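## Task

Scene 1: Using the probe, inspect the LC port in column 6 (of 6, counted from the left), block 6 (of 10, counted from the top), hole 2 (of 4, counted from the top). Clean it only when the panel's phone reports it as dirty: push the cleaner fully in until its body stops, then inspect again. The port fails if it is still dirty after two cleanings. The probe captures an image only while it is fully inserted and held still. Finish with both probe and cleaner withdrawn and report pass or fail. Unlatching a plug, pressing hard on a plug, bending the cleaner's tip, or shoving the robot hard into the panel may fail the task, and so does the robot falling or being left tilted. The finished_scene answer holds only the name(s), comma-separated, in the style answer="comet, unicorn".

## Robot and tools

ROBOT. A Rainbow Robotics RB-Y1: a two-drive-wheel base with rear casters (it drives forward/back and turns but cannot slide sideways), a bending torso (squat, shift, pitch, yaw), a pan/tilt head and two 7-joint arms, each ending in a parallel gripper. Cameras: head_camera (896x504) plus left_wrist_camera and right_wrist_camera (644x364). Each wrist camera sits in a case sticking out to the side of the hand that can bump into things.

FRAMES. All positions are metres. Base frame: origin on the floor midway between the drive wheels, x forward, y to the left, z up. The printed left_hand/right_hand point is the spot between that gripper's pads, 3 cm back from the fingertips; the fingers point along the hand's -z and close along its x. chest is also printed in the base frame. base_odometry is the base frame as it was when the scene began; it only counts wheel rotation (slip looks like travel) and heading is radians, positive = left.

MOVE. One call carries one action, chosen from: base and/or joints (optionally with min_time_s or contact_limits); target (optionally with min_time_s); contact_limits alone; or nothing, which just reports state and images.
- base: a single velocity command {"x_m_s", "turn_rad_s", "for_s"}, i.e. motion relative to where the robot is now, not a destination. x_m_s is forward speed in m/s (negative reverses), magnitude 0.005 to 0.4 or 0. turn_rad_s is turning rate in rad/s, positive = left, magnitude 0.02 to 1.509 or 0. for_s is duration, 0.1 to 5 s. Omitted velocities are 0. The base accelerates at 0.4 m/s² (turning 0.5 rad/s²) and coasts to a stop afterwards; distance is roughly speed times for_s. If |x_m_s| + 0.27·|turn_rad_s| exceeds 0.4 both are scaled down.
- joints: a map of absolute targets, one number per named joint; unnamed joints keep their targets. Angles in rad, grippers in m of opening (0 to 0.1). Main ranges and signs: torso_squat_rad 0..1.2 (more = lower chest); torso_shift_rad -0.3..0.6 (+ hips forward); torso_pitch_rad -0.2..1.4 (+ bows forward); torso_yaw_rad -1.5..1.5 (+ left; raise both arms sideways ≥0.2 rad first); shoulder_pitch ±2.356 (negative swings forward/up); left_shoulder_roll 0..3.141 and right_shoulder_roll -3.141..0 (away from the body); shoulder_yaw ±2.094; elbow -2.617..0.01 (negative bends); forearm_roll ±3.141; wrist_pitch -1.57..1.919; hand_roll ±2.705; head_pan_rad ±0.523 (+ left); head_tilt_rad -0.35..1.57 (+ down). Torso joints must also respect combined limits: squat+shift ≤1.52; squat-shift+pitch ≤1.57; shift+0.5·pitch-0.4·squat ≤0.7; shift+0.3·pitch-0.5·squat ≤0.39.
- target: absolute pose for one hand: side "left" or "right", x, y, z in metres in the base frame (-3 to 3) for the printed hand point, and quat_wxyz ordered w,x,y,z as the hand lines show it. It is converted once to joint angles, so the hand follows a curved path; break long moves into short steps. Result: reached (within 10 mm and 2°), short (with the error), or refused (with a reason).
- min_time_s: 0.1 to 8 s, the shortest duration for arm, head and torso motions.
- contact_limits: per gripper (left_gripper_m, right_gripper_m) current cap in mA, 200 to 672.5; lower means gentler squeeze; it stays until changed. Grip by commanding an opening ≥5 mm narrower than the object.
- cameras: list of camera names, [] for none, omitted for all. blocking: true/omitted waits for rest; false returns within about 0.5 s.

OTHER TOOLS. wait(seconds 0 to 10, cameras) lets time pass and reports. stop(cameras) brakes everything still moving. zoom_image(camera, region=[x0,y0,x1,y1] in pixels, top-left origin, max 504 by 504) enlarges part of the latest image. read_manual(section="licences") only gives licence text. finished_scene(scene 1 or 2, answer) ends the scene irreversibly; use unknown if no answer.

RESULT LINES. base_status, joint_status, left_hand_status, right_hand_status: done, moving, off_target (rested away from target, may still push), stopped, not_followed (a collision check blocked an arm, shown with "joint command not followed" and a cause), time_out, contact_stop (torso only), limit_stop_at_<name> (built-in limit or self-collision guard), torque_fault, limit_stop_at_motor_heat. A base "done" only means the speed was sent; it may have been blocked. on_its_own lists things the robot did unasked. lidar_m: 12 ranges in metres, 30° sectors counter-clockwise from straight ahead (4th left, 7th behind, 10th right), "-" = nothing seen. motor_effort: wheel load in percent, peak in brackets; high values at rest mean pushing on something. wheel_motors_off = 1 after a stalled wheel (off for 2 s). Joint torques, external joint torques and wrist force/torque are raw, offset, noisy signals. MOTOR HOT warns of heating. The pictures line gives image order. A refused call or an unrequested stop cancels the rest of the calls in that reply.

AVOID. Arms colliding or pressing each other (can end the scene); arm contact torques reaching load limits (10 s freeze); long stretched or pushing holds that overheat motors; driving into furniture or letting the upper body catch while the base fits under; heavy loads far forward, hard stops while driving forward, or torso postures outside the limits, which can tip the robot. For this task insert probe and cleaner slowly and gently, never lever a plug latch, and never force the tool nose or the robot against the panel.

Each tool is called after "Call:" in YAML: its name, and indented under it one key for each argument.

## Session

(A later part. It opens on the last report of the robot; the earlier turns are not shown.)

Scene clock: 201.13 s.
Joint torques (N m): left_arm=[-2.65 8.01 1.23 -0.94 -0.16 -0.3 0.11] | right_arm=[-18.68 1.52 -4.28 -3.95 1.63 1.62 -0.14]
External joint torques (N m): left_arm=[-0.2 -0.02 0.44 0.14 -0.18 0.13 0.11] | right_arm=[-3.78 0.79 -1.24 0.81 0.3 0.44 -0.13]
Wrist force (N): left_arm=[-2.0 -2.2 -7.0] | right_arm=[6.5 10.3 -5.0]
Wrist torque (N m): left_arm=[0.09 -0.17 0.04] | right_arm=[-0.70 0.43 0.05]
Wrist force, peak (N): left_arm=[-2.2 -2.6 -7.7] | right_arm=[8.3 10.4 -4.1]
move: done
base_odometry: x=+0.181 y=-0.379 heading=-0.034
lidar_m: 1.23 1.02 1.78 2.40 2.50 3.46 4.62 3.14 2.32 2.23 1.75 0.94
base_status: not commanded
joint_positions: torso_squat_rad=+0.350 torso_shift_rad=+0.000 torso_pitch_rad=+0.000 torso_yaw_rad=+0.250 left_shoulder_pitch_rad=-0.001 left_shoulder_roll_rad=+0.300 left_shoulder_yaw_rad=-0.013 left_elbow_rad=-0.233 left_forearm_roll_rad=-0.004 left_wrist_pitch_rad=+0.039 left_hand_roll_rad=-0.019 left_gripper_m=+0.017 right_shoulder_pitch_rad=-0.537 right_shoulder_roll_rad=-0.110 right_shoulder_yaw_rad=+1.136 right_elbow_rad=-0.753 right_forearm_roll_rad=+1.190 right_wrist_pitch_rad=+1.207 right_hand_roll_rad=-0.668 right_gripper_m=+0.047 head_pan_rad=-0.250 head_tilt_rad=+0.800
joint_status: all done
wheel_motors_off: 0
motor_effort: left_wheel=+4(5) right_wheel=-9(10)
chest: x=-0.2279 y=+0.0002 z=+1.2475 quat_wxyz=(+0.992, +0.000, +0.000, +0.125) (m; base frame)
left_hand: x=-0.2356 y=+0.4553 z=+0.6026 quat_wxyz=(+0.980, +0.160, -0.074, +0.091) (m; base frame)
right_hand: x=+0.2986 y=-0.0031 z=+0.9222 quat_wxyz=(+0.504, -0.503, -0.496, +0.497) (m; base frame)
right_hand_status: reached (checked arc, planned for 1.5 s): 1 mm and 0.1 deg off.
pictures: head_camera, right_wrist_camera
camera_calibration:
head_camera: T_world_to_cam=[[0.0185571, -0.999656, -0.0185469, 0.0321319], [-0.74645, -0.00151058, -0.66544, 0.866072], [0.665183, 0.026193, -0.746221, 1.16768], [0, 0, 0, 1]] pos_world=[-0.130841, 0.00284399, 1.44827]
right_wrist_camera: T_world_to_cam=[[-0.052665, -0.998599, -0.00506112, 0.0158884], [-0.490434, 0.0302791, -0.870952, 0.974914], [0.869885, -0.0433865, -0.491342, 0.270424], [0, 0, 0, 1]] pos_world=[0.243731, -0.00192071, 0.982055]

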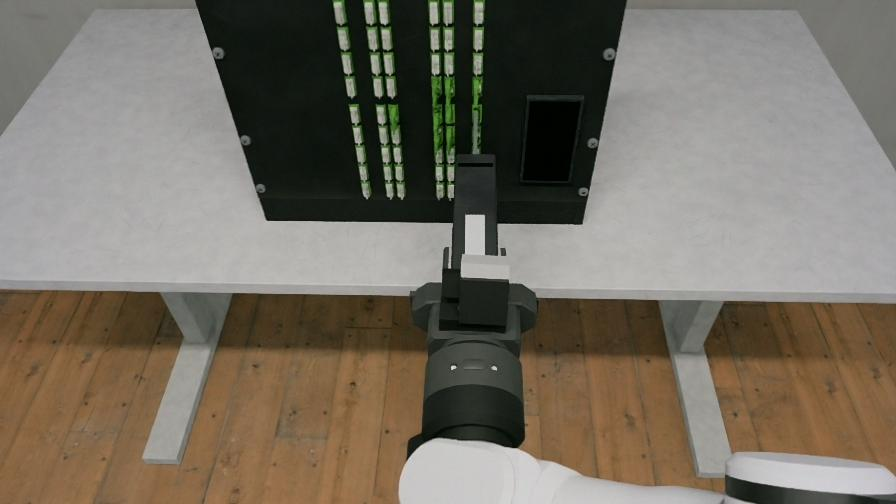

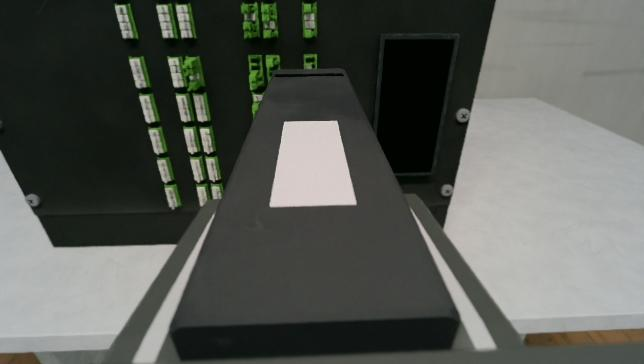

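Call:
move:
  target: {"side":"right","x":0.306,"y":-0.0029,"z":0.9224,"quat_wxyz":[0.50375,-0.50375,-0.49625,0.49625]}
  min_time_s: 1.5
  cameras: ["head_camera","right_wrist_camera"]

Call:
zoom_image:
  camera: "right_wrist_camera"
  region: [295, 45, 325, 75]

Scene clock: 206.27 s.
Joint torques (N m): left_arm=[-2.56 8.06 0.93 -0.94 -0.19 -0.3 0.09] | right_arm=[-21.95 -1.04 -5.32 -3.07 1.15 0.18 -0.2]
External joint torques (N m): left_arm=[-0.1 0.03 0.14 0.14 -0.2 0.13 0.09] | right_arm=[-6.74 -1.65 -2.4 1.52 -0.15 -1.02 -0.19]
Wrist force (N): left_arm=[-2.2 -2.8 -6.9] | right_arm=[4.5 7.1 9.9]
Wrist torque (N m): left_arm=[0.17 -0.22 0.03] | right_arm=[-1.39 0.97 0.04]
Wrist force, peak (N): left_arm=[-2.3 -2.3 -7.7] | right_arm=[5.0 8.4 9.6]
move: done
base_odometry: x=+0.181 y=-0.379 heading=-0.034
lidar_m: 1.23 1.03 1.78 2.40 2.49 3.43 4.62 3.14 2.33 2.24 1.72 0.95
base_status: not commanded
joint_positions: torso_squat_rad=+0.350 torso_shift_rad=+0.000 torso_pitch_rad=+0.000 torso_yaw_rad=+0.250 left_shoulder_pitch_rad=-0.001 left_shoulder_roll_rad=+0.300 left_shoulder_yaw_rad=-0.013 left_elbow_rad=-0.233 left_forearm_roll_rad=-0.004 left_wrist_pitch_rad=+0.039 left_hand_roll_rad=-0.019 left_gripper_m=+0.017 right_shoulder_pitch_rad=-0.557 right_shoulder_roll_rad=-0.098 right_shoulder_yaw_rad=+1.133 right_elbow_rad=-0.710 right_forearm_roll_rad=+1.188 right_wrist_pitch_rad=+1.189 right_hand_roll_rad=-0.690 right_gripper_m=+0.047 head_pan_rad=-0.250 head_tilt_rad=+0.800
joint_status: all done
wheel_motors_off: 0
motor_effort: left_wheel=+4(6) right_wheel=-8(10)
chest: x=-0.2281 y=+0.0002 z=+1.2475 quat_wxyz=(+0.992, +0.000, +0.000, +0.125) (m; base frame)
left_hand: x=-0.2357 y=+0.4553 z=+0.6026 quat_wxyz=(+0.980, +0.160, -0.074, +0.091) (m; base frame)
right_hand: x=+0.3049 y=-0.0031 z=+0.9221 quat_wxyz=(+0.504, -0.503, -0.496, +0.497) (m; base frame)
right_hand_status: reached (checked arc, planned for 1.5 s): 1 mm and 0.2 deg off.
pictures: head_camera, right_wrist_camera
camera_calibration:
head_camera: T_world_to_cam=[[0.0185588, -0.999656, -0.0185431, 0.0321321], [-0.746306, -0.00150873, -0.665601, 0.866241], [0.665344, 0.0261915, -0.746077, 1.1677], [0, 0, 0, 1]] pos_world=[-0.13104, 0.00284401, 1.44836]
right_wrist_camera: T_world_to_cam=[[-0.0522341, -0.998621, -0.00523732, 0.0162901], [-0.49154, 0.0302751, -0.870329, 0.977719], [0.869287, -0.0428865, -0.492443, 0.266092], [0, 0, 0, 1]] pos_world=[0.250129, -0.00192118, 0.982057]

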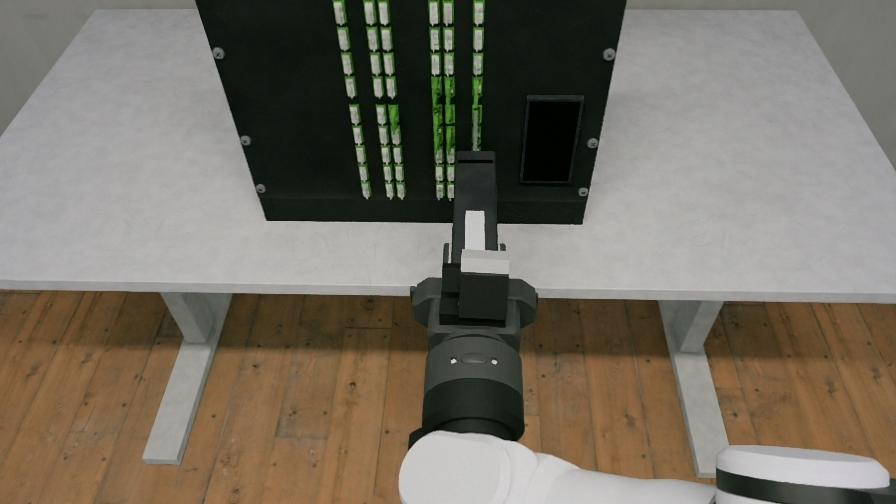

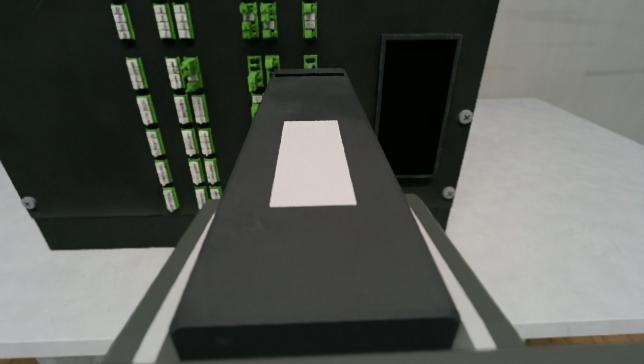

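Scaled by 16.800 from the camera's 644x364 image, which has a finer 1265x715 frame.

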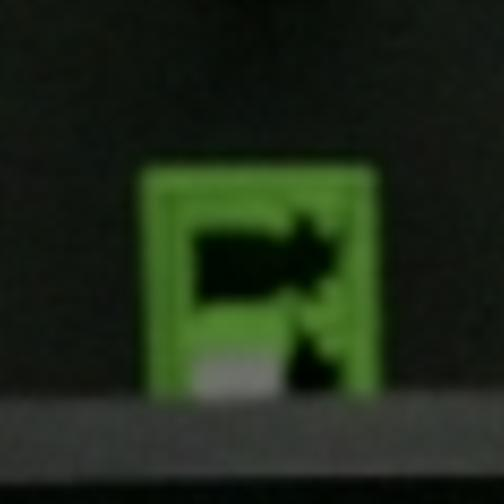

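Call:
wait:
  seconds: 1.5
  cameras: ["head_camera","right_wrist_camera"]

Call:
zoom_image:
  camera: "head_camera"
  region: [450, 80, 600, 190]

Scene clock: 211.27 s.
Joint torques (N m): left_arm=[-2.72 8.18 1.01 -0.91 -0.18 -0.28 0.11] | right_arm=[-21.96 -0.84 -5.23 -3.18 1.13 0.18 -0.28]
External joint torques (N m): left_arm=[-0.26 0.16 0.22 0.17 -0.19 0.15 0.11] | right_arm=[-6.75 -1.44 -2.3 1.41 -0.16 -1.03 -0.27]
Wrist force (N): left_arm=[-2.0 -2.3 -6.6] | right_arm=[4.7 7.3 10.3]
Wrist torque (N m): left_arm=[0.12 -0.19 0.01] | right_arm=[-1.43 0.99 0.06]
Wrist force, peak (N): left_arm=[-1.7 -2.5 -7.7] | right_arm=[5.1 7.5 10.5]
base_odometry: x=+0.181 y=-0.379 heading=-0.034
lidar_m: 1.23 1.04 1.78 2.39 2.51 3.43 4.63 3.14 2.33 2.24 1.73 0.95
base_status: not commanded
joint_positions: torso_squat_rad=+0.350 torso_shift_rad=+0.000 torso_pitch_rad=+0.000 torso_yaw_rad=+0.250 left_shoulder_pitch_rad=-0.001 left_shoulder_roll_rad=+0.300 left_shoulder_yaw_rad=-0.013 left_elbow_rad=-0.233 left_forearm_roll_rad=-0.004 left_wrist_pitch_rad=+0.039 left_hand_roll_rad=-0.019 left_gripper_m=+0.017 right_shoulder_pitch_rad=-0.557 right_shoulder_roll_rad=-0.098 right_shoulder_yaw_rad=+1.133 right_elbow_rad=-0.710 right_forearm_roll_rad=+1.188 right_wrist_pitch_rad=+1.189 right_hand_roll_rad=-0.690 right_gripper_m=+0.047 head_pan_rad=-0.250 head_tilt_rad=+0.800
joint_status: all done
wheel_motors_off: 0
motor_effort: left_wheel=+5(6) right_wheel=-9(10)
chest: x=-0.2281 y=+0.0002 z=+1.2475 quat_wxyz=(+0.992, +0.000, +0.000, +0.125) (m; base frame)
left_hand: x=-0.2357 y=+0.4553 z=+0.6026 quat_wxyz=(+0.980, +0.160, -0.074, +0.091) (m; base frame)
right_hand: x=+0.3049 y=-0.0031 z=+0.9221 quat_wxyz=(+0.504, -0.503, -0.496, +0.497) (m; base frame)
right_hand_status: reached (checked arc, planned for 1.5 s): 1 mm and 0.2 deg off.
wait: 1.50 s; at rest from the start
pictures: head_camera, right_wrist_camera
camera_calibration:
head_camera: T_world_to_cam=[[0.0185588, -0.999656, -0.0185431, 0.0321321], [-0.746306, -0.00150873, -0.665601, 0.866241], [0.665344, 0.0261915, -0.746077, 1.1677], [0, 0, 0, 1]] pos_world=[-0.13104, 0.00284401, 1.44836]
right_wrist_camera: T_world_to_cam=[[-0.0522341, -0.998621, -0.00523732, 0.0162901], [-0.49154, 0.0302751, -0.870329, 0.977719], [0.869287, -0.0428865, -0.492443, 0.266092], [0, 0, 0, 1]] pos_world=[0.250129, -0.00192118, 0.982057]

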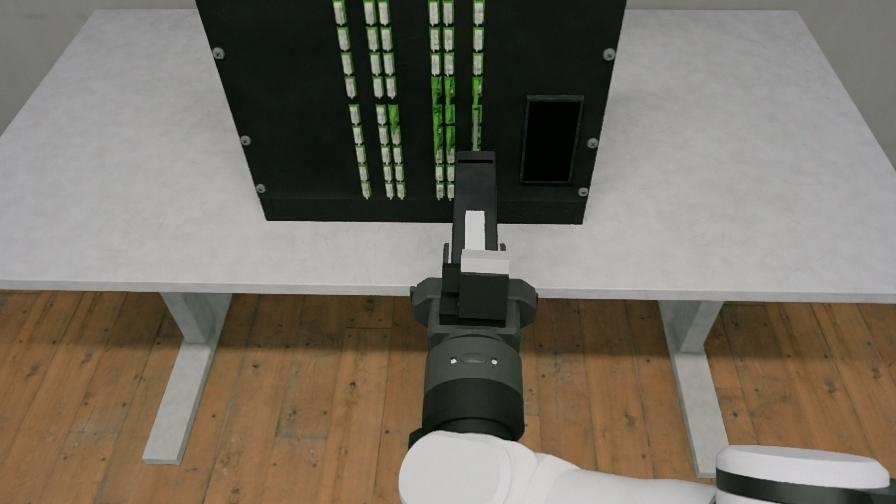

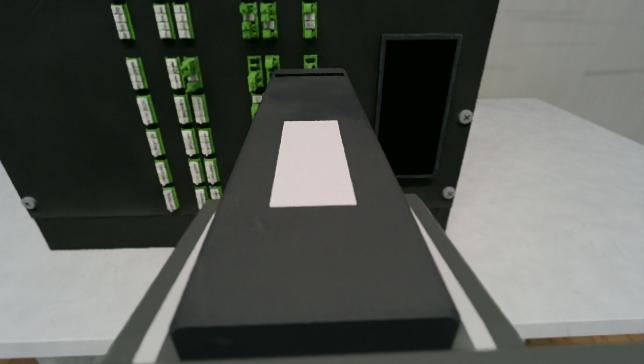

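Scaled by 3.360 from the camera's 896x504 image, which has a finer 1280x720 frame.

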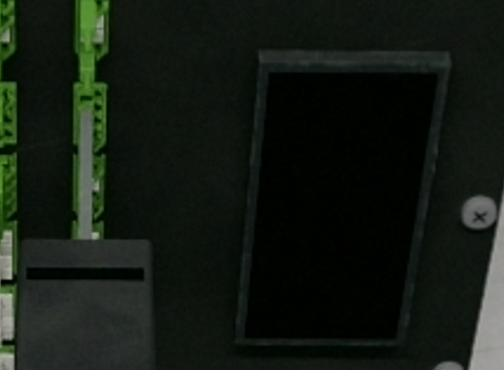

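Call:
move:
  target: {"side":"right","x":0.306,"y":-0.0035,"z":0.9232,"quat_wxyz":[0.50375,-0.50375,-0.49625,0.49625]}
  min_time_s: 1
  cameras: []

Call:
move:
  target: {"side":"right","x":0.309,"y":-0.0035,"z":0.9232,"quat_wxyz":[0.50375,-0.50375,-0.49625,0.49625]}
  min_time_s: 1
  cameras: []

Call:
wait:
  seconds: 1.5
  cameras: ["head_camera","right_wrist_camera"]

Call:
zoom_image:
  camera: "right_wrist_camera"
  region: [295, 45, 325, 75]

Scene clock: 222.57 s.
Joint torques (N m): left_arm=[-2.68 8.09 0.9 -0.91 -0.11 -0.31 0.13] | right_arm=[-23.09 -3.55 -5.53 -3.15 2.14 1.09 -0.13]
External joint torques (N m): left_arm=[-0.22 0.06 0.11 0.18 -0.12 0.12 0.14] | right_arm=[-7.87 -4.15 -2.61 1.44 0.85 -0.12 -0.12]
Wrist force (N): left_arm=[-2.3 -2.6 -6.8] | right_arm=[5.1 8.7 11.6]
Wrist torque (N m): left_arm=[0.16 -0.23 0.04] | right_arm=[-1.20 0.92 0.05]
Wrist force, peak (N): left_arm=[-2.0 -2.9 -7.6] | right_arm=[4.8 8.1 12.5]
move: done
base_odometry: x=+0.181 y=-0.379 heading=-0.034
lidar_m: 1.22 1.04 1.78 2.40 2.51 3.45 4.64 3.14 2.33 2.24 1.72 0.96
base_status: not commanded
joint_positions: torso_squat_rad=+0.350 torso_shift_rad=+0.000 torso_pitch_rad=+0.000 torso_yaw_rad=+0.250 left_shoulder_pitch_rad=-0.001 left_shoulder_roll_rad=+0.300 left_shoulder_yaw_rad=-0.013 left_elbow_rad=-0.233 left_forearm_roll_rad=-0.004 left_wrist_pitch_rad=+0.039 left_hand_roll_rad=-0.019 left_gripper_m=+0.017 right_shoulder_pitch_rad=-0.557 right_shoulder_roll_rad=-0.098 right_shoulder_yaw_rad=+1.133 right_elbow_rad=-0.710 right_forearm_roll_rad=+1.188 right_wrist_pitch_rad=+1.189 right_hand_roll_rad=-0.691 right_gripper_m=+0.047 head_pan_rad=-0.250 head_tilt_rad=+0.800
joint_status: all done
wheel_motors_off: 0
motor_effort: left_wheel=+6(6) right_wheel=-10(10)
chest: x=-0.2281 y=+0.0002 z=+1.2475 quat_wxyz=(+0.992, +0.000, +0.000, +0.125) (m; base frame)
left_hand: x=-0.2357 y=+0.4553 z=+0.6026 quat_wxyz=(+0.980, +0.160, -0.074, +0.091) (m; base frame)
right_hand: x=+0.3051 y=-0.0032 z=+0.9223 quat_wxyz=(+0.504, -0.503, -0.496, +0.497) (m; base frame)
right_hand_status: reached (checked arc, planned for 1.0 s): 1 mm and 0.1 deg off.
pictures: none
No camera images: "cameras" was empty.

Scene clock: 223.90 s.
Joint torques (N m): left_arm=[-2.63 8.11 1.24 -0.96 -0.23 -0.27 0.04] | right_arm=[-29.65 -7.2 -7.51 -1.75 0.92 -1.53 -0.17]
External joint torques (N m): left_arm=[-0.15 0.08 0.45 0.13 -0.24 0.16 0.04] | right_arm=[-14.32 -7.76 -4.65 2.76 -0.35 -2.75 -0.16]
Wrist force (N): left_arm=[-1.8 -2.3 -6.6] | right_arm=[2.5 4.6 36.7]
Wrist torque (N m): left_arm=[0.12 -0.16 0.02] | right_arm=[-2.03 1.62 0.01]
Wrist force, peak (N): left_arm=[-1.8 -2.7 -7.4] | right_arm=[3.0 3.8 39.9]
move: done
base_odometry: x=+0.181 y=-0.379 heading=-0.034
lidar_m: 1.23 1.04 1.78 2.40 2.50 3.44 4.63 3.15 2.32 2.24 1.72 0.96
base_status: not commanded
joint_positions: torso_squat_rad=+0.350 torso_shift_rad=-0.001 torso_pitch_rad=-0.001 torso_yaw_rad=+0.250 left_shoulder_pitch_rad=-0.001 left_shoulder_roll_rad=+0.300 left_shoulder_yaw_rad=-0.013 left_elbow_rad=-0.233 left_forearm_roll_rad=-0.004 left_wrist_pitch_rad=+0.039 left_hand_roll_rad=-0.019 left_gripper_m=+0.017 right_shoulder_pitch_rad=-0.565 right_shoulder_roll_rad=-0.092 right_shoulder_yaw_rad=+1.132 right_elbow_rad=-0.690 right_forearm_roll_rad=+1.187 right_wrist_pitch_rad=+1.181 right_hand_roll_rad=-0.700 right_gripper_m=+0.047 head_pan_rad=-0.250 head_tilt_rad=+0.800
joint_status: all done
wheel_motors_off: 0
motor_effort: left_wheel=+11(11) right_wheel=-3(10)
chest: x=-0.2286 y=+0.0002 z=+1.2475 quat_wxyz=(+0.992, +0.000, +0.000, +0.125) (m; base frame)
left_hand: x=-0.2357 y=+0.4553 z=+0.6026 quat_wxyz=(+0.980, +0.160, -0.075, +0.091) (m; base frame)
right_hand: x=+0.3069 y=-0.0031 z=+0.9220 quat_wxyz=(+0.504, -0.503, -0.496, +0.497) (m; base frame)
right_hand_status: reached (checked arc, planned for 1.0 s): 2 mm and 0.2 deg off.
pictures: none
No camera images: "cameras" was empty.

Scene clock: 225.40 s.
Joint torques (N m): left_arm=[-2.87 7.98 1.05 -0.87 -0.18 -0.25 0.05] | right_arm=[-29.71 -7.09 -7.98 -2 0.94 -1.6 -0.11]
External joint torques (N m): left_arm=[-0.39 -0.04 0.26 0.22 -0.19 0.18 0.05] | right_arm=[-14.37 -7.66 -5.13 2.51 -0.34 -2.82 -0.1]
Wrist force (N): left_arm=[-2.0 -2.6 -7.0] | right_arm=[2.7 5.1 36.8]
Wrist torque (N m): left_arm=[0.12 -0.18 0.02] | right_arm=[-2.01 1.64 0.01]
Wrist force, peak (N): left_arm=[-2.1 -2.5 -7.5] | right_arm=[2.4 5.0 37.4]
base_odometry: x=+0.181 y=-0.379 heading=-0.034
lidar_m: 1.23 1.03 1.76 2.40 2.50 3.44 4.63 3.15 2.33 2.23 1.72 0.95
base_status: not commanded
joint_positions: torso_squat_rad=+0.350 torso_shift_rad=-0.001 torso_pitch_rad=-0.001 torso_yaw_rad=+0.250 left_shoulder_pitch_rad=-0.001 left_shoulder_roll_rad=+0.300 left_shoulder_yaw_rad=-0.013 left_elbow_rad=-0.233 left_forearm_roll_rad=-0.004 left_wrist_pitch_rad=+0.039 left_hand_roll_rad=-0.019 left_gripper_m=+0.017 right_shoulder_pitch_rad=-0.565 right_shoulder_roll_rad=-0.092 right_shoulder_yaw_rad=+1.132 right_elbow_rad=-0.690 right_forearm_roll_rad=+1.187 right_wrist_pitch_rad=+1.181 right_hand_roll_rad=-0.700 right_gripper_m=+0.047 head_pan_rad=-0.250 head_tilt_rad=+0.800
joint_status: all done
wheel_motors_off: 0
motor_effort: left_wheel=+11(11) right_wheel=-3(10)
chest: x=-0.2286 y=+0.0002 z=+1.2475 quat_wxyz=(+0.992, +0.000, +0.000, +0.125) (m; base frame)
left_hand: x=-0.2357 y=+0.4553 z=+0.6026 quat_wxyz=(+0.980, +0.160, -0.075, +0.091) (m; base frame)
right_hand: x=+0.3069 y=-0.0031 z=+0.9220 quat_wxyz=(+0.504, -0.503, -0.496, +0.497) (m; base frame)
right_hand_status: reached (checked arc, planned for 1.0 s): 2 mm and 0.2 deg off.
wait: 1.50 s; at rest by 0.27 s
pictures: head_camera, right_wrist_camera
camera_calibration:
head_camera: T_world_to_cam=[[0.0185712, -0.999656, -0.0185321, 0.0320289], [-0.74593, -0.00151052, -0.666023, 0.866451], [0.665765, 0.0261925, -0.745701, 1.16761], [0, 0, 0, 1]] pos_world=[-0.131639, 0.00274399, 1.44836]
right_wrist_camera: T_world_to_cam=[[-0.0520513, -0.998627, -0.0058995, 0.0169987], [-0.491915, 0.0307802, -0.870099, 0.978485], [0.869086, -0.0423877, -0.492842, 0.264748], [0, 0, 0, 1]] pos_world=[0.252128, -0.00192053, 0.981958]

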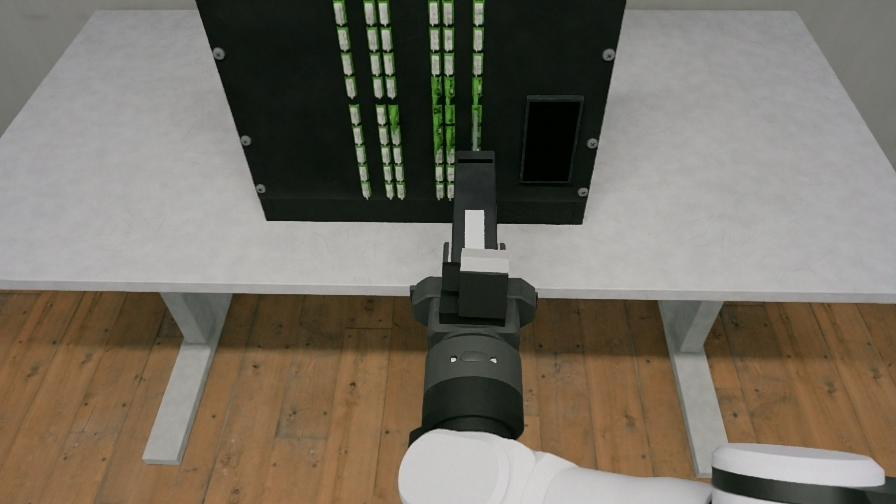

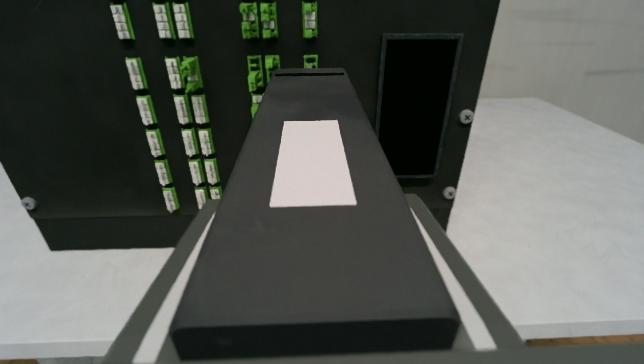

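Scaled by 16.800 from the camera's 644x364 image, which has a finer 1265x715 frame.

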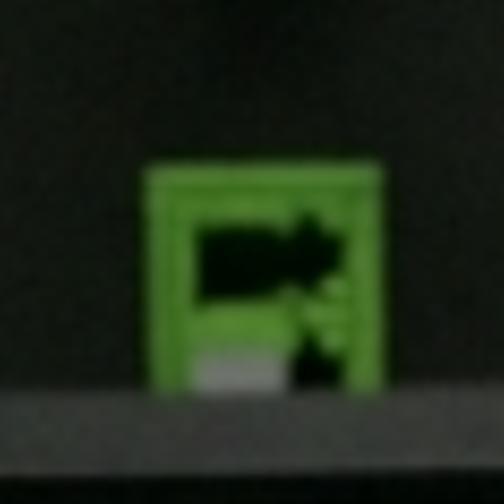

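Call:
zoom_image:
  camera: "right_wrist_camera"
  region: [360, 20, 500, 210]

Call:
zoom_image:
  camera: "head_camera"
  region: [430, 80, 530, 180]

Scaled by 2.653 from the camera's 644x364 image, which has a finer 1265x715 frame.

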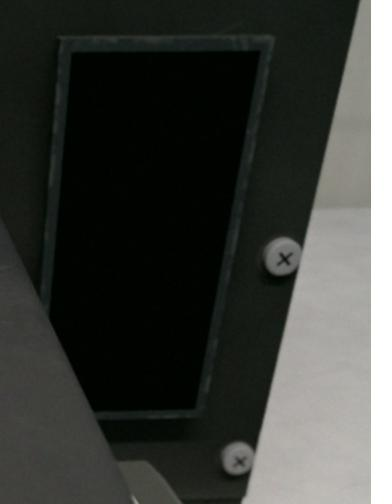

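Scaled by 5.040 from the camera's 896x504 image, which has a finer 1280x720 frame.

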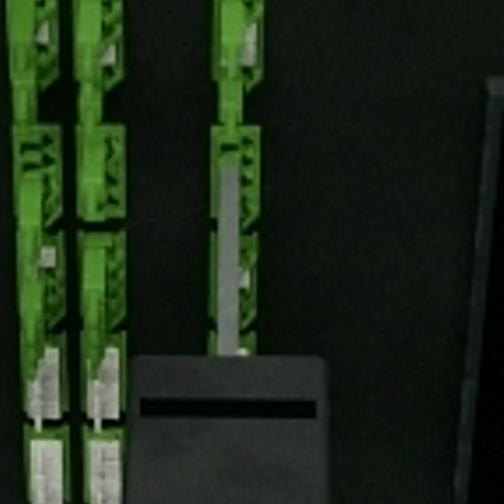

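Call:
zoom_image:
  camera: "right_wrist_camera"
  region: [100, 0, 220, 110]

Call:
zoom_image:
  camera: "right_wrist_camera"
  region: [100, 110, 220, 220]

Call:
zoom_image:
  camera: "right_wrist_camera"
  region: [0, 160, 80, 260]

Scaled by 4.200 from the camera's 644x364 image, which has a finer 1265x715 frame.

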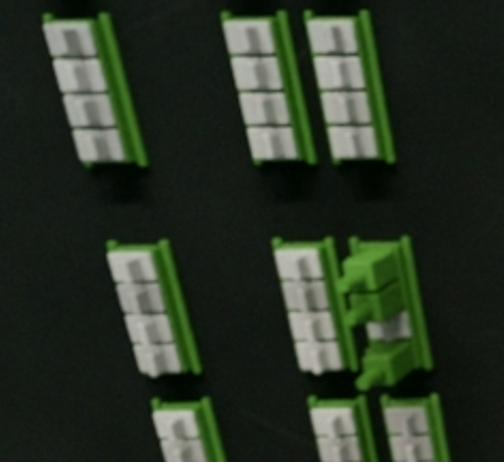

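Scaled by 4.200 from the camera's 644x364 image, which has a finer 1265x715 frame.

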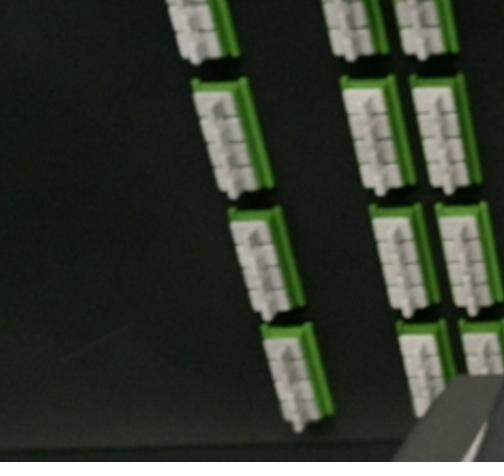

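Scaled by 5.040 from the camera's 644x364 image, which has a finer 1265x715 frame.

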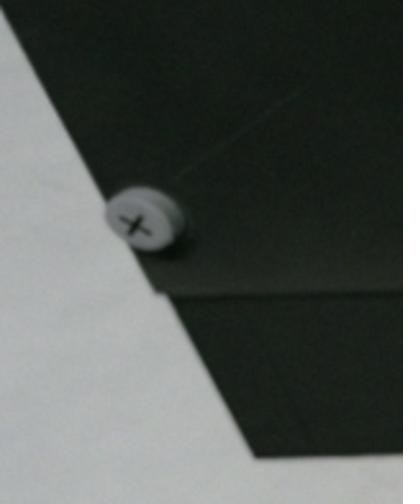

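Call:
move:
  target: {"side":"right","x":0.301,"y":-0.0038,"z":0.9232,"quat_wxyz":[0.50375,-0.50375,-0.49625,0.49625]}
  min_time_s: 1
  cameras: ["right_wrist_camera"]

Call:
zoom_image:
  camera: "right_wrist_camera"
  region: [295, 45, 325, 75]

Scene clock: 285.33 s.
Joint torques (N m): left_arm=[-2.7 8.02 0.97 -0.94 -0.15 -0.23 0.08] | right_arm=[-16.93 -2.29 -2.9 -4.54 2.34 3.08 0.39]
External joint torques (N m): left_arm=[-0.25 -0.01 0.18 0.14 -0.16 0.19 0.08] | right_arm=[-1.92 -2.97 0.07 0.15 1.02 1.89 0.39]
Wrist force (N): left_arm=[-1.6 -2.4 -7.0] | right_arm=[7.7 11.5 -4.4]
Wrist torque (N m): left_arm=[0.12 -0.16 0.03] | right_arm=[-0.41 0.02 0.08]
Wrist force, peak (N): left_arm=[-1.6 -3.3 -7.7] | right_arm=[2.7 4.6 37.4]
move: done
base_odometry: x=+0.181 y=-0.379 heading=-0.034
lidar_m: 1.23 1.04 1.78 2.41 2.51 3.46 4.62 3.14 2.32 2.24 1.72 0.96
base_status: not commanded
joint_positions: torso_squat_rad=+0.350 torso_shift_rad=+0.000 torso_pitch_rad=+0.000 torso_yaw_rad=+0.250 left_shoulder_pitch_rad=-0.001 left_shoulder_roll_rad=+0.300 left_shoulder_yaw_rad=-0.013 left_elbow_rad=-0.233 left_forearm_roll_rad=-0.004 left_wrist_pitch_rad=+0.039 left_hand_roll_rad=-0.019 left_gripper_m=+0.017 right_shoulder_pitch_rad=-0.545 right_shoulder_roll_rad=-0.105 right_shoulder_yaw_rad=+1.135 right_elbow_rad=-0.735 right_forearm_roll_rad=+1.190 right_wrist_pitch_rad=+1.201 right_hand_roll_rad=-0.679 right_gripper_m=+0.047 head_pan_rad=-0.250 head_tilt_rad=+0.800
joint_status: all done
wheel_motors_off: 0
motor_effort: left_wheel=+9(12) right_wheel=-7(8)
chest: x=-0.2279 y=+0.0002 z=+1.2475 quat_wxyz=(+0.992, +0.000, +0.000, +0.125) (m; base frame)
left_hand: x=-0.2356 y=+0.4553 z=+0.6026 quat_wxyz=(+0.980, +0.160, -0.074, +0.091) (m; base frame)
right_hand: x=+0.3013 y=-0.0034 z=+0.9224 quat_wxyz=(+0.504, -0.504, -0.496, +0.496) (m; base frame)
right_hand_status: reached (checked arc, planned for 1.0 s): 1 mm and 0.1 deg off.
pictures: right_wrist_camera
camera_calibration:
right_wrist_camera: T_world_to_cam=[[-0.0534487, -0.998549, -0.0065103, 0.0173523], [-0.48945, 0.0318801, -0.871448, 0.97667], [0.870392, -0.0433914, -0.490444, 0.267151], [0, 0, 0, 1]] pos_world=[0.246432, -0.00221721, 0.982253]

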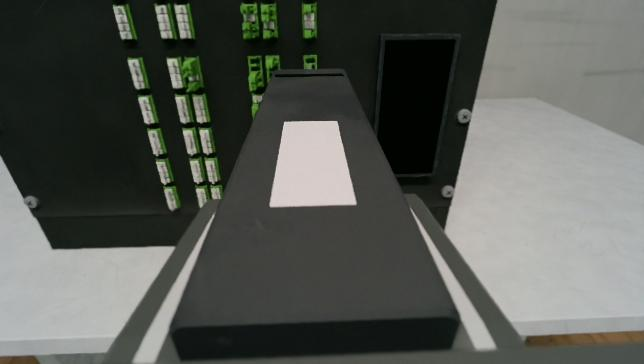

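Scaled by 16.800 from the camera's 644x364 image, which has a finer 1265x715 frame.

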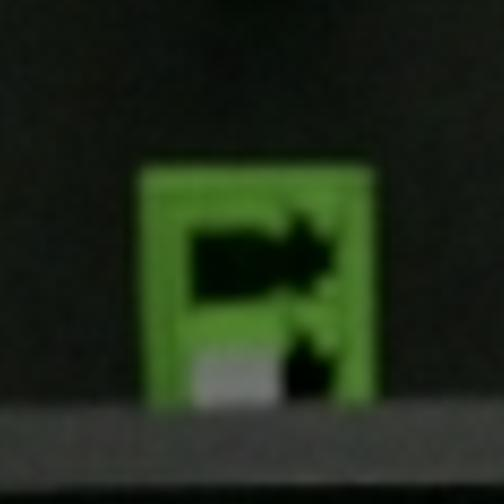

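Call:
move:
  target: {"side":"right","x":0.307,"y":-0.0043,"z":0.924,"quat_wxyz":[0.507,-0.507,-0.493,0.493]}
  min_time_s: 2
  cameras: []

Call:
wait:
  seconds: 1
  cameras: ["head_camera","right_wrist_camera"]

Call:
zoom_image:
  camera: "right_wrist_camera"
  region: [295, 45, 325, 75]

Scene clock: 296.37 s.
Joint torques (N m): left_arm=[-2.77 8.1 1.19 -0.9 -0.17 -0.26 0.05] | right_arm=[-20.5 -5.1 -7.87 -0.99 0.32 4.57 -0.3]
External joint torques (N m): left_arm=[-0.31 0.07 0.4 0.18 -0.18 0.16 0.06] | right_arm=[-5.24 -5.76 -4.98 3.63 -0.98 3.38 -0.3]
Wrist force (N): left_arm=[-1.4 -2.2 -7.0] | right_arm=[12.9 12.3 2.3]
Wrist torque (N m): left_arm=[0.12 -0.09 0.02] | right_arm=[-0.27 -1.21 0.09]
Wrist force, peak (N): left_arm=[-2.4 -2.5 -7.9] | right_arm=[13.5 12.4 2.3]
move: done
base_odometry: x=+0.181 y=-0.379 heading=-0.034
lidar_m: 1.23 1.02 1.78 2.40 2.48 3.43 4.63 3.13 2.31 2.24 1.73 0.95
base_status: not commanded
joint_positions: torso_squat_rad=+0.350 torso_shift_rad=+0.000 torso_pitch_rad=+0.000 torso_yaw_rad=+0.250 left_shoulder_pitch_rad=-0.001 left_shoulder_roll_rad=+0.300 left_shoulder_yaw_rad=-0.013 left_elbow_rad=-0.233 left_forearm_roll_rad=-0.004 left_wrist_pitch_rad=+0.039 left_hand_roll_rad=-0.019 left_gripper_m=+0.017 right_shoulder_pitch_rad=-0.560 right_shoulder_roll_rad=-0.092 right_shoulder_yaw_rad=+1.126 right_elbow_rad=-0.707 right_forearm_roll_rad=+1.183 right_wrist_pitch_rad=+1.194 right_hand_roll_rad=-0.683 right_gripper_m=+0.047 head_pan_rad=-0.250 head_tilt_rad=+0.800
joint_status: all done
wheel_motors_off: 0
motor_effort: left_wheel=+9(10) right_wheel=-8(8)
chest: x=-0.2279 y=+0.0002 z=+1.2475 quat_wxyz=(+0.992, +0.000, +0.000, +0.125) (m; base frame)
left_hand: x=-0.2357 y=+0.4553 z=+0.6026 quat_wxyz=(+0.980, +0.160, -0.074, +0.091) (m; base frame)
right_hand: x=+0.3058 y=-0.0031 z=+0.9236 quat_wxyz=(+0.507, -0.505, -0.493, +0.494) (m; base frame)
right_hand_status: reached (checked arc, planned for 2.0 s): 2 mm and 0.3 deg off.
pictures: none
No camera images: "cameras" was empty.

Scene clock: 297.37 s.
Joint torques (N m): left_arm=[-2.54 8.16 1.24 -0.93 -0.19 -0.32 0.05] | right_arm=[-20.49 -5.47 -7.89 -1.13 0.31 4.59 -0.28]
External joint torques (N m): left_arm=[-0.09 0.13 0.45 0.15 -0.2 0.11 0.06] | right_arm=[-5.22 -6.13 -5 3.49 -0.99 3.39 -0.27]
Wrist force (N): left_arm=[-1.7 -2.7 -6.6] | right_arm=[13.0 12.0 2.0]
Wrist torque (N m): left_arm=[0.16 -0.18 0.06] | right_arm=[-0.29 -1.20 0.09]
Wrist force, peak (N): left_arm=[-1.8 -2.8 -7.5] | right_arm=[13.4 12.3 2.4]
base_odometry: x=+0.181 y=-0.379 heading=-0.034
lidar_m: 1.22 1.05 1.76 2.40 2.50 3.43 4.63 3.14 2.32 2.25 1.73 0.95
base_status: not commanded
joint_positions: torso_squat_rad=+0.350 torso_shift_rad=+0.000 torso_pitch_rad=+0.000 torso_yaw_rad=+0.250 left_shoulder_pitch_rad=-0.001 left_shoulder_roll_rad=+0.300 left_shoulder_yaw_rad=-0.013 left_elbow_rad=-0.233 left_forearm_roll_rad=-0.004 left_wrist_pitch_rad=+0.039 left_hand_roll_rad=-0.019 left_gripper_m=+0.017 right_shoulder_pitch_rad=-0.560 right_shoulder_roll_rad=-0.092 right_shoulder_yaw_rad=+1.126 right_elbow_rad=-0.707 right_forearm_roll_rad=+1.183 right_wrist_pitch_rad=+1.194 right_hand_roll_rad=-0.683 right_gripper_m=+0.047 head_pan_rad=-0.250 head_tilt_rad=+0.800
joint_status: all done
wheel_motors_off: 0
motor_effort: left_wheel=+9(10) right_wheel=-7(8)
chest: x=-0.2279 y=+0.0002 z=+1.2475 quat_wxyz=(+0.992, +0.000, +0.000, +0.125) (m; base frame)
left_hand: x=-0.2357 y=+0.4553 z=+0.6026 quat_wxyz=(+0.980, +0.160, -0.074, +0.091) (m; base frame)
right_hand: x=+0.3058 y=-0.0031 z=+0.9236 quat_wxyz=(+0.507, -0.505, -0.493, +0.494) (m; base frame)
right_hand_status: reached (checked arc, planned for 2.0 s): 2 mm and 0.3 deg off.
wait: 1.00 s; at rest by 0.27 s
pictures: head_camera, right_wrist_camera
camera_calibration:
head_camera: T_world_to_cam=[[0.0186981, -0.999653, -0.0185562, 0.0321648], [-0.746448, -0.00160968, -0.665442, 0.866142], [0.665181, 0.0262937, -0.746219, 1.16776], [0, 0, 0, 1]] pos_world=[-0.13084, 0.00284318, 1.44837]
right_wrist_camera: T_world_to_cam=[[-0.0624188, -0.99803, -0.00634836, 0.0205154], [-0.49124, 0.0362588, -0.870269, 0.979328], [0.868785, -0.0512026, -0.492536, 0.266272], [0, 0, 0, 1]] pos_world=[0.251033, -0.0014005, 0.983558]

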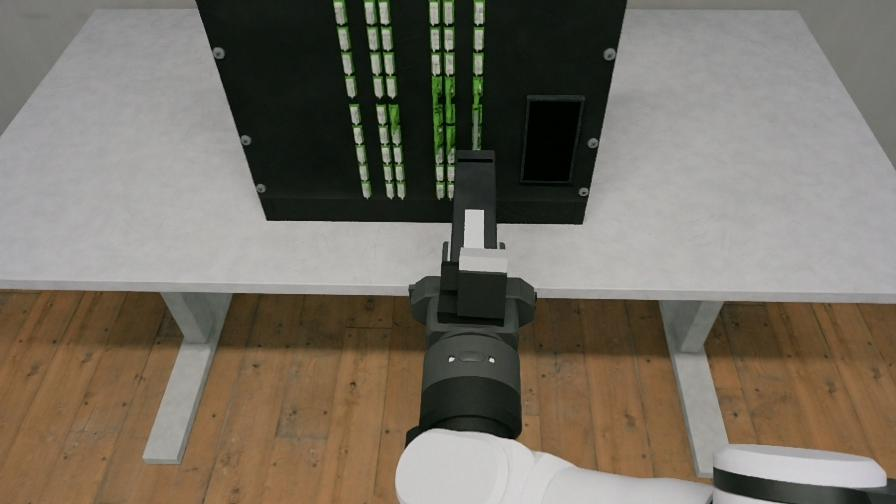

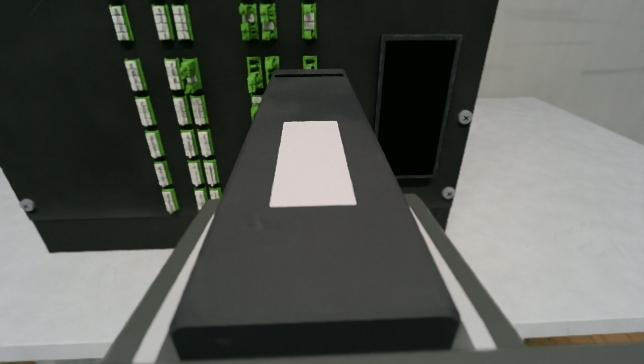

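Scaled by 16.800 from the camera's 644x364 image, which has a finer 1265x715 frame.

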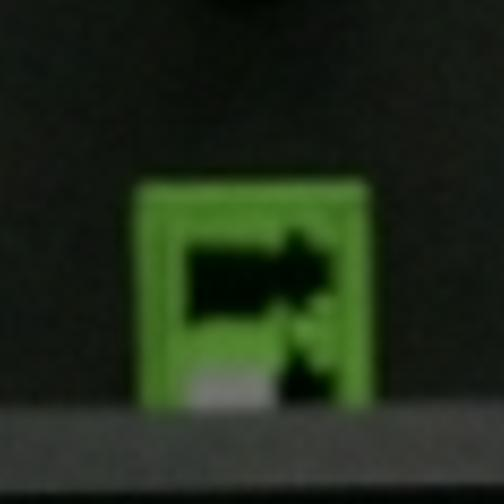

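Call:
move:
  target: {"side":"right","x":0.306,"y":-0.0003,"z":0.9238,"quat_wxyz":[0.507,-0.507,-0.493,0.493]}
  min_time_s: 2
  cameras: []

Call:
wait:
  seconds: 1
  cameras: ["head_camera","right_wrist_camera"]

Call:
zoom_image:
  camera: "right_wrist_camera"
  region: [295, 45, 325, 75]

Scene clock: 304.93 s.
Joint torques (N m): left_arm=[-2.56 8.05 1.05 -0.92 -0.11 -0.26 0.04] | right_arm=[-19.47 0.98 -4.41 -3.54 2.36 3.16 -0.2]
External joint torques (N m): left_arm=[-0.11 0.02 0.26 0.16 -0.13 0.17 0.04] | right_arm=[-4.16 0.17 -1.66 1.02 1.06 1.96 -0.19]
Wrist force (N): left_arm=[-2.1 -2.7 -7.0] | right_arm=[7.9 11.8 -4.7]
Wrist torque (N m): left_arm=[0.21 -0.20 0.04] | right_arm=[-0.33 0.18 0.04]
Wrist force, peak (N): left_arm=[-2.1 -2.7 -7.6] | right_arm=[13.4 12.5 2.2]
move: done
base_odometry: x=+0.181 y=-0.379 heading=-0.034
lidar_m: 1.22 1.04 1.78 2.40 2.50 3.46 4.62 3.15 2.30 2.24 1.73 0.96
base_status: not commanded
joint_positions: torso_squat_rad=+0.350 torso_shift_rad=+0.000 torso_pitch_rad=+0.000 torso_yaw_rad=+0.250 left_shoulder_pitch_rad=-0.001 left_shoulder_roll_rad=+0.300 left_shoulder_yaw_rad=-0.013 left_elbow_rad=-0.233 left_forearm_roll_rad=-0.004 left_wrist_pitch_rad=+0.039 left_hand_roll_rad=-0.019 left_gripper_m=+0.017 right_shoulder_pitch_rad=-0.568 right_shoulder_roll_rad=-0.076 right_shoulder_yaw_rad=+1.126 right_elbow_rad=-0.681 right_forearm_roll_rad=+1.184 right_wrist_pitch_rad=+1.195 right_hand_roll_rad=-0.690 right_gripper_m=+0.047 head_pan_rad=-0.250 head_tilt_rad=+0.800
joint_status: all done
wheel_motors_off: 0
motor_effort: left_wheel=+9(10) right_wheel=-7(8)
chest: x=-0.2279 y=+0.0002 z=+1.2475 quat_wxyz=(+0.992, +0.000, +0.000, +0.125) (m; base frame)
left_hand: x=-0.2356 y=+0.4553 z=+0.6026 quat_wxyz=(+0.980, +0.160, -0.074, +0.091) (m; base frame)
right_hand: x=+0.3056 y=-0.0004 z=+0.9233 quat_wxyz=(+0.507, -0.506, -0.493, +0.494) (m; base frame)
right_hand_status: reached (checked arc, planned for 2.0 s): 1 mm and 0.1 deg off.
pictures: none
No camera images: "cameras" was empty.

Scene clock: 305.93 s.
Joint torques (N m): left_arm=[-2.71 7.94 0.98 -0.86 -0.14 -0.23 -0.02] | right_arm=[-19.84 0.83 -4.39 -3.42 2.38 3.11 -0.3]
External joint torques (N m): left_arm=[-0.26 -0.09 0.19 0.22 -0.15 0.2 -0.01] | right_arm=[-4.53 0.02 -1.63 1.15 1.08 1.9 -0.29]
Wrist force (N): left_arm=[-2.0 -2.4 -7.1] | right_arm=[7.8 10.9 -4.7]
Wrist torque (N m): left_arm=[0.11 -0.18 0.06] | right_arm=[-0.27 0.17 0.03]
Wrist force, peak (N): left_arm=[-1.6 -3.3 -7.5] | right_arm=[8.4 11.7 -5.1]
base_odometry: x=+0.181 y=-0.379 heading=-0.034
lidar_m: 1.22 1.04 1.77 2.39 2.50 3.45 4.63 3.15 2.33 2.25 1.73 0.94
base_status: not commanded
joint_positions: torso_squat_rad=+0.350 torso_shift_rad=+0.000 torso_pitch_rad=+0.000 torso_yaw_rad=+0.250 left_shoulder_pitch_rad=-0.001 left_shoulder_roll_rad=+0.300 left_shoulder_yaw_rad=-0.013 left_elbow_rad=-0.233 left_forearm_roll_rad=-0.004 left_wrist_pitch_rad=+0.039 left_hand_roll_rad=-0.019 left_gripper_m=+0.017 right_shoulder_pitch_rad=-0.568 right_shoulder_roll_rad=-0.076 right_shoulder_yaw_rad=+1.126 right_elbow_rad=-0.681 right_forearm_roll_rad=+1.184 right_wrist_pitch_rad=+1.195 right_hand_roll_rad=-0.690 right_gripper_m=+0.047 head_pan_rad=-0.250 head_tilt_rad=+0.800
joint_status: all done
wheel_motors_off: 0
motor_effort: left_wheel=+8(10) right_wheel=-7(8)
chest: x=-0.2279 y=+0.0002 z=+1.2475 quat_wxyz=(+0.992, +0.000, +0.000, +0.125) (m; base frame)
left_hand: x=-0.2356 y=+0.4553 z=+0.6026 quat_wxyz=(+0.980, +0.160, -0.074, +0.091) (m; base frame)
right_hand: x=+0.3056 y=-0.0004 z=+0.9233 quat_wxyz=(+0.507, -0.506, -0.493, +0.494) (m; base frame)
right_hand_status: reached (checked arc, planned for 2.0 s): 1 mm and 0.1 deg off.
wait: 1.00 s; at rest by 0.27 s
pictures: head_camera, right_wrist_camera
camera_calibration:
head_camera: T_world_to_cam=[[0.0186322, -0.999656, -0.018481, 0.0320476], [-0.746448, -0.00161051, -0.665442, 0.866141], [0.665183, 0.0261938, -0.746221, 1.16776], [0, 0, 0, 1]] pos_world=[-0.13084, 0.00284345, 1.44837]
right_wrist_camera: T_world_to_cam=[[-0.0649478, -0.997875, -0.00518499, 0.0228886], [-0.490522, 0.0364502, -0.870666, 0.979073], [0.869005, -0.0540045, -0.491847, 0.265716], [0, 0, 0, 1]] pos_world=[0.250835, 0.00150249, 0.983256]

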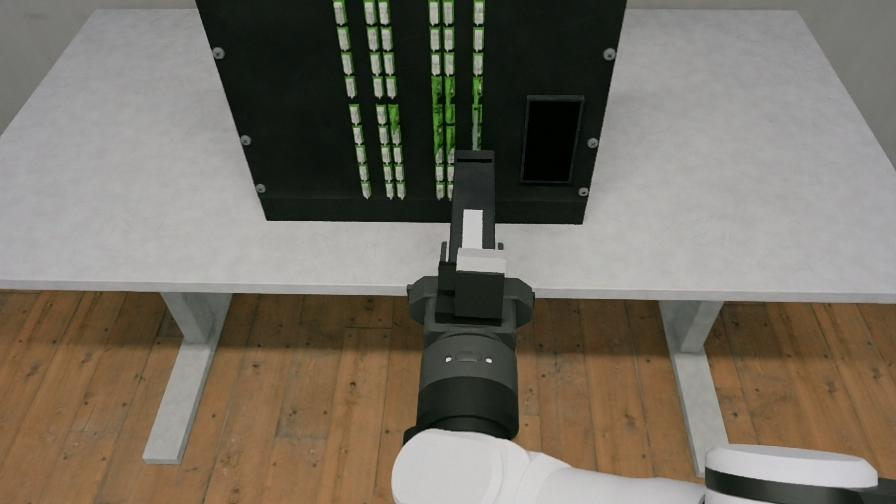

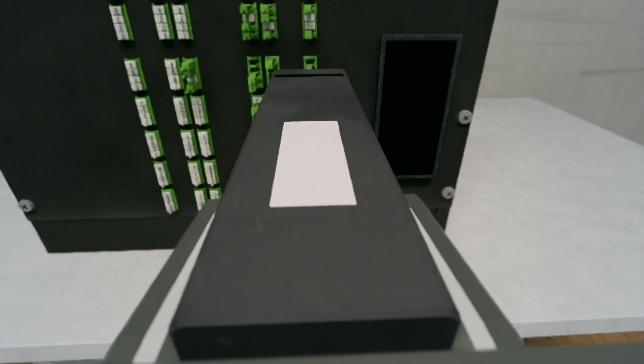

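Scaled by 16.800 from the camera's 644x364 image, which has a finer 1265x715 frame.

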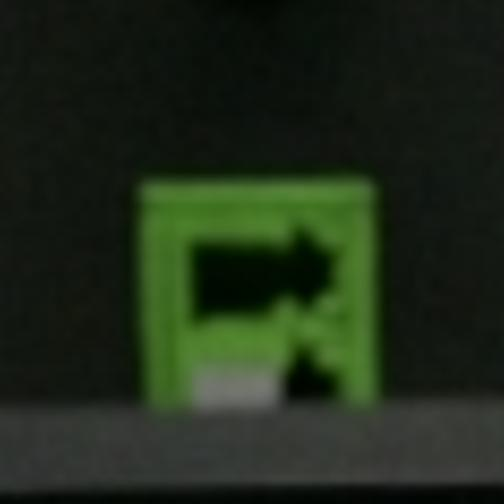

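Call:
move:
  target: {"side":"right","x":0.310,"y":-0.0003,"z":0.9238,"quat_wxyz":[0.507,-0.507,-0.493,0.493]}
  min_time_s: 2
  cameras: []

Call:
wait:
  seconds: 1
  cameras: ["head_camera","right_wrist_camera"]

Call:
zoom_image:
  camera: "right_wrist_camera"
  region: [295, 45, 325, 75]

Scene clock: 312.60 s.
Joint torques (N m): left_arm=[-2.73 8.07 0.98 -0.91 -0.17 -0.2 0.05] | right_arm=[-29.89 -7.69 -7.5 -1.82 1.2 -1.41 -0.16]
External joint torques (N m): left_arm=[-0.26 0.05 0.19 0.18 -0.18 0.23 0.06] | right_arm=[-14.44 -8.49 -4.85 2.64 -0.07 -2.63 -0.15]
Wrist force (N): left_arm=[-1.9 -3.0 -6.8] | right_arm=[2.4 5.6 36.9]
Wrist torque (N m): left_arm=[0.19 -0.17 0.06] | right_arm=[-1.75 1.58 0.05]
Wrist force, peak (N): left_arm=[-2.2 -2.4 -7.8] | right_arm=[2.3 5.0 41.1]
move: done
base_odometry: x=+0.181 y=-0.379 heading=-0.034
lidar_m: 1.21 1.03 1.77 2.40 2.51 3.46 4.63 3.15 2.32 2.23 1.75 0.94
base_status: not commanded
joint_positions: torso_squat_rad=+0.350 torso_shift_rad=-0.001 torso_pitch_rad=-0.001 torso_yaw_rad=+0.250 left_shoulder_pitch_rad=-0.001 left_shoulder_roll_rad=+0.300 left_shoulder_yaw_rad=-0.013 left_elbow_rad=-0.233 left_forearm_roll_rad=-0.004 left_wrist_pitch_rad=+0.039 left_hand_roll_rad=-0.019 left_gripper_m=+0.017 right_shoulder_pitch_rad=-0.578 right_shoulder_roll_rad=-0.065 right_shoulder_yaw_rad=+1.125 right_elbow_rad=-0.650 right_forearm_roll_rad=+1.183 right_wrist_pitch_rad=+1.185 right_hand_roll_rad=-0.705 right_gripper_m=+0.047 head_pan_rad=-0.250 head_tilt_rad=+0.800
joint_status: all done
wheel_motors_off: 0
motor_effort: left_wheel=+12(12) right_wheel=-4(8)
chest: x=-0.2286 y=+0.0002 z=+1.2475 quat_wxyz=(+0.992, +0.000, +0.000, +0.125) (m; base frame)
left_hand: x=-0.2357 y=+0.4553 z=+0.6026 quat_wxyz=(+0.980, +0.160, -0.075, +0.091) (m; base frame)
right_hand: x=+0.3077 y=+0.0001 z=+0.9227 quat_wxyz=(+0.508, -0.506, -0.492, +0.494) (m; base frame)
right_hand_status: reached (checked arc, planned for 2.0 s): 3 mm and 0.2 deg off.
pictures: none
No camera images: "cameras" was empty.

Scene clock: 313.60 s.
Joint torques (N m): left_arm=[-2.66 8.32 1.08 -0.89 -0.05 -0.26 0.06] | right_arm=[-30.18 -7.68 -7.45 -1.8 1.19 -1.37 -0.27]
External joint torques (N m): left_arm=[-0.18 0.3 0.29 0.2 -0.06 0.17 0.06] | right_arm=[-14.73 -8.48 -4.8 2.66 -0.08 -2.6 -0.26]
Wrist force (N): left_arm=[-2.0 -2.7 -7.3] | right_arm=[2.4 5.2 38.1]
Wrist torque (N m): left_arm=[0.15 -0.20 0.05] | right_arm=[-1.82 1.58 0.07]
Wrist force, peak (N): left_arm=[-2.1 -3.0 -7.4] | right_arm=[2.2 5.2 39.9]
base_odometry: x=+0.181 y=-0.379 heading=-0.034
lidar_m: 1.23 1.03 1.76 2.40 2.51 3.46 4.63 3.13 2.32 2.24 1.73 0.95
base_status: not commanded
joint_positions: torso_squat_rad=+0.350 torso_shift_rad=-0.001 torso_pitch_rad=-0.001 torso_yaw_rad=+0.250 left_shoulder_pitch_rad=-0.001 left_shoulder_roll_rad=+0.300 left_shoulder_yaw_rad=-0.013 left_elbow_rad=-0.233 left_forearm_roll_rad=-0.004 left_wrist_pitch_rad=+0.039 left_hand_roll_rad=-0.019 left_gripper_m=+0.017 right_shoulder_pitch_rad=-0.578 right_shoulder_roll_rad=-0.065 right_shoulder_yaw_rad=+1.125 right_elbow_rad=-0.650 right_forearm_roll_rad=+1.183 right_wrist_pitch_rad=+1.185 right_hand_roll_rad=-0.705 right_gripper_m=+0.047 head_pan_rad=-0.250 head_tilt_rad=+0.800
joint_status: all done
wheel_motors_off: 0
motor_effort: left_wheel=+12(12) right_wheel=-2(8)
chest: x=-0.2286 y=+0.0002 z=+1.2475 quat_wxyz=(+0.992, +0.000, +0.000, +0.125) (m; base frame)
left_hand: x=-0.2357 y=+0.4553 z=+0.6026 quat_wxyz=(+0.980, +0.160, -0.075, +0.091) (m; base frame)
right_hand: x=+0.3077 y=+0.0001 z=+0.9227 quat_wxyz=(+0.508, -0.506, -0.492, +0.494) (m; base frame)
right_hand_status: reached (checked arc, planned for 2.0 s): 3 mm and 0.2 deg off.
wait: 1.00 s; at rest by 0.27 s
pictures: head_camera, right_wrist_camera
camera_calibration:
head_camera: T_world_to_cam=[[0.0185712, -0.999656, -0.0185321, 0.0321289], [-0.74593, -0.00151052, -0.666023, 0.866451], [0.665765, 0.0261925, -0.745701, 1.16761], [0, 0, 0, 1]] pos_world=[-0.131639, 0.00284399, 1.44836]
right_wrist_camera: T_world_to_cam=[[-0.064869, -0.997876, -0.00593417, 0.0242386], [-0.491897, 0.0371497, -0.86986, 0.979205], [0.868233, -0.0535079, -0.493263, 0.265261], [0, 0, 0, 1]] pos_world=[0.252932, 0.00200356, 0.982759]

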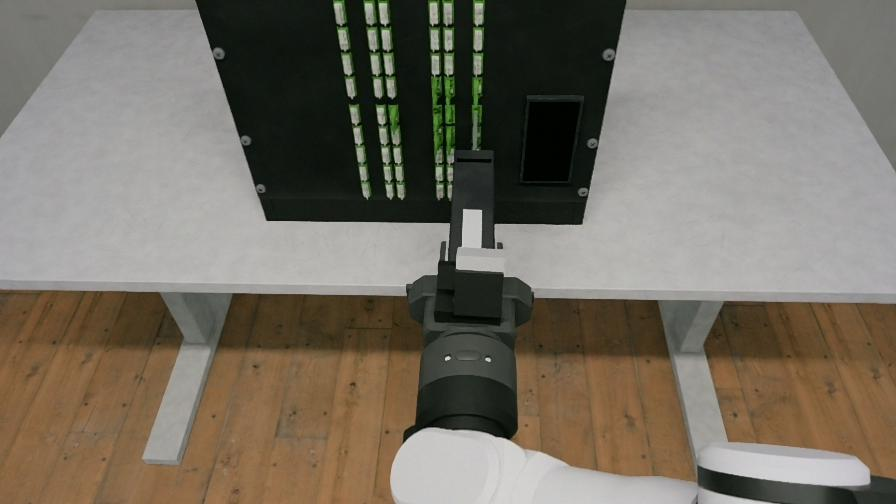

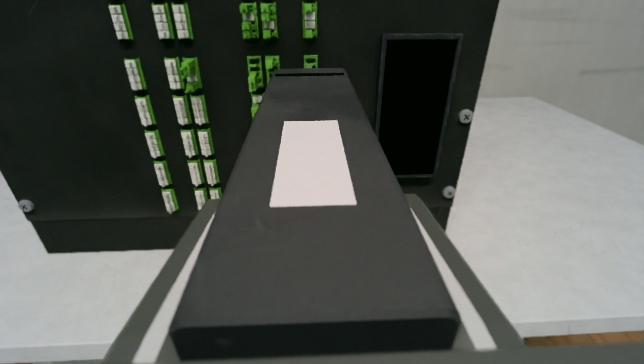

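Scaled by 16.800 from the camera's 644x364 image, which has a finer 1265x715 frame.

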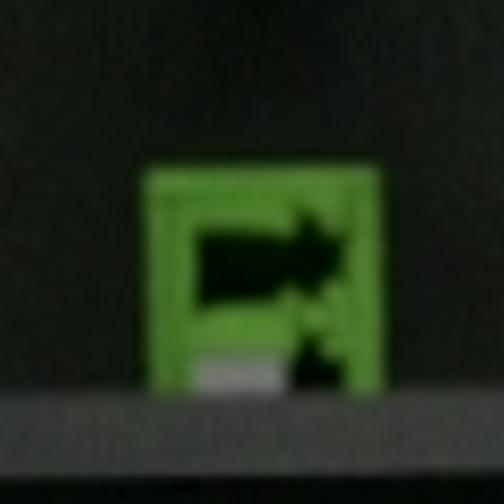

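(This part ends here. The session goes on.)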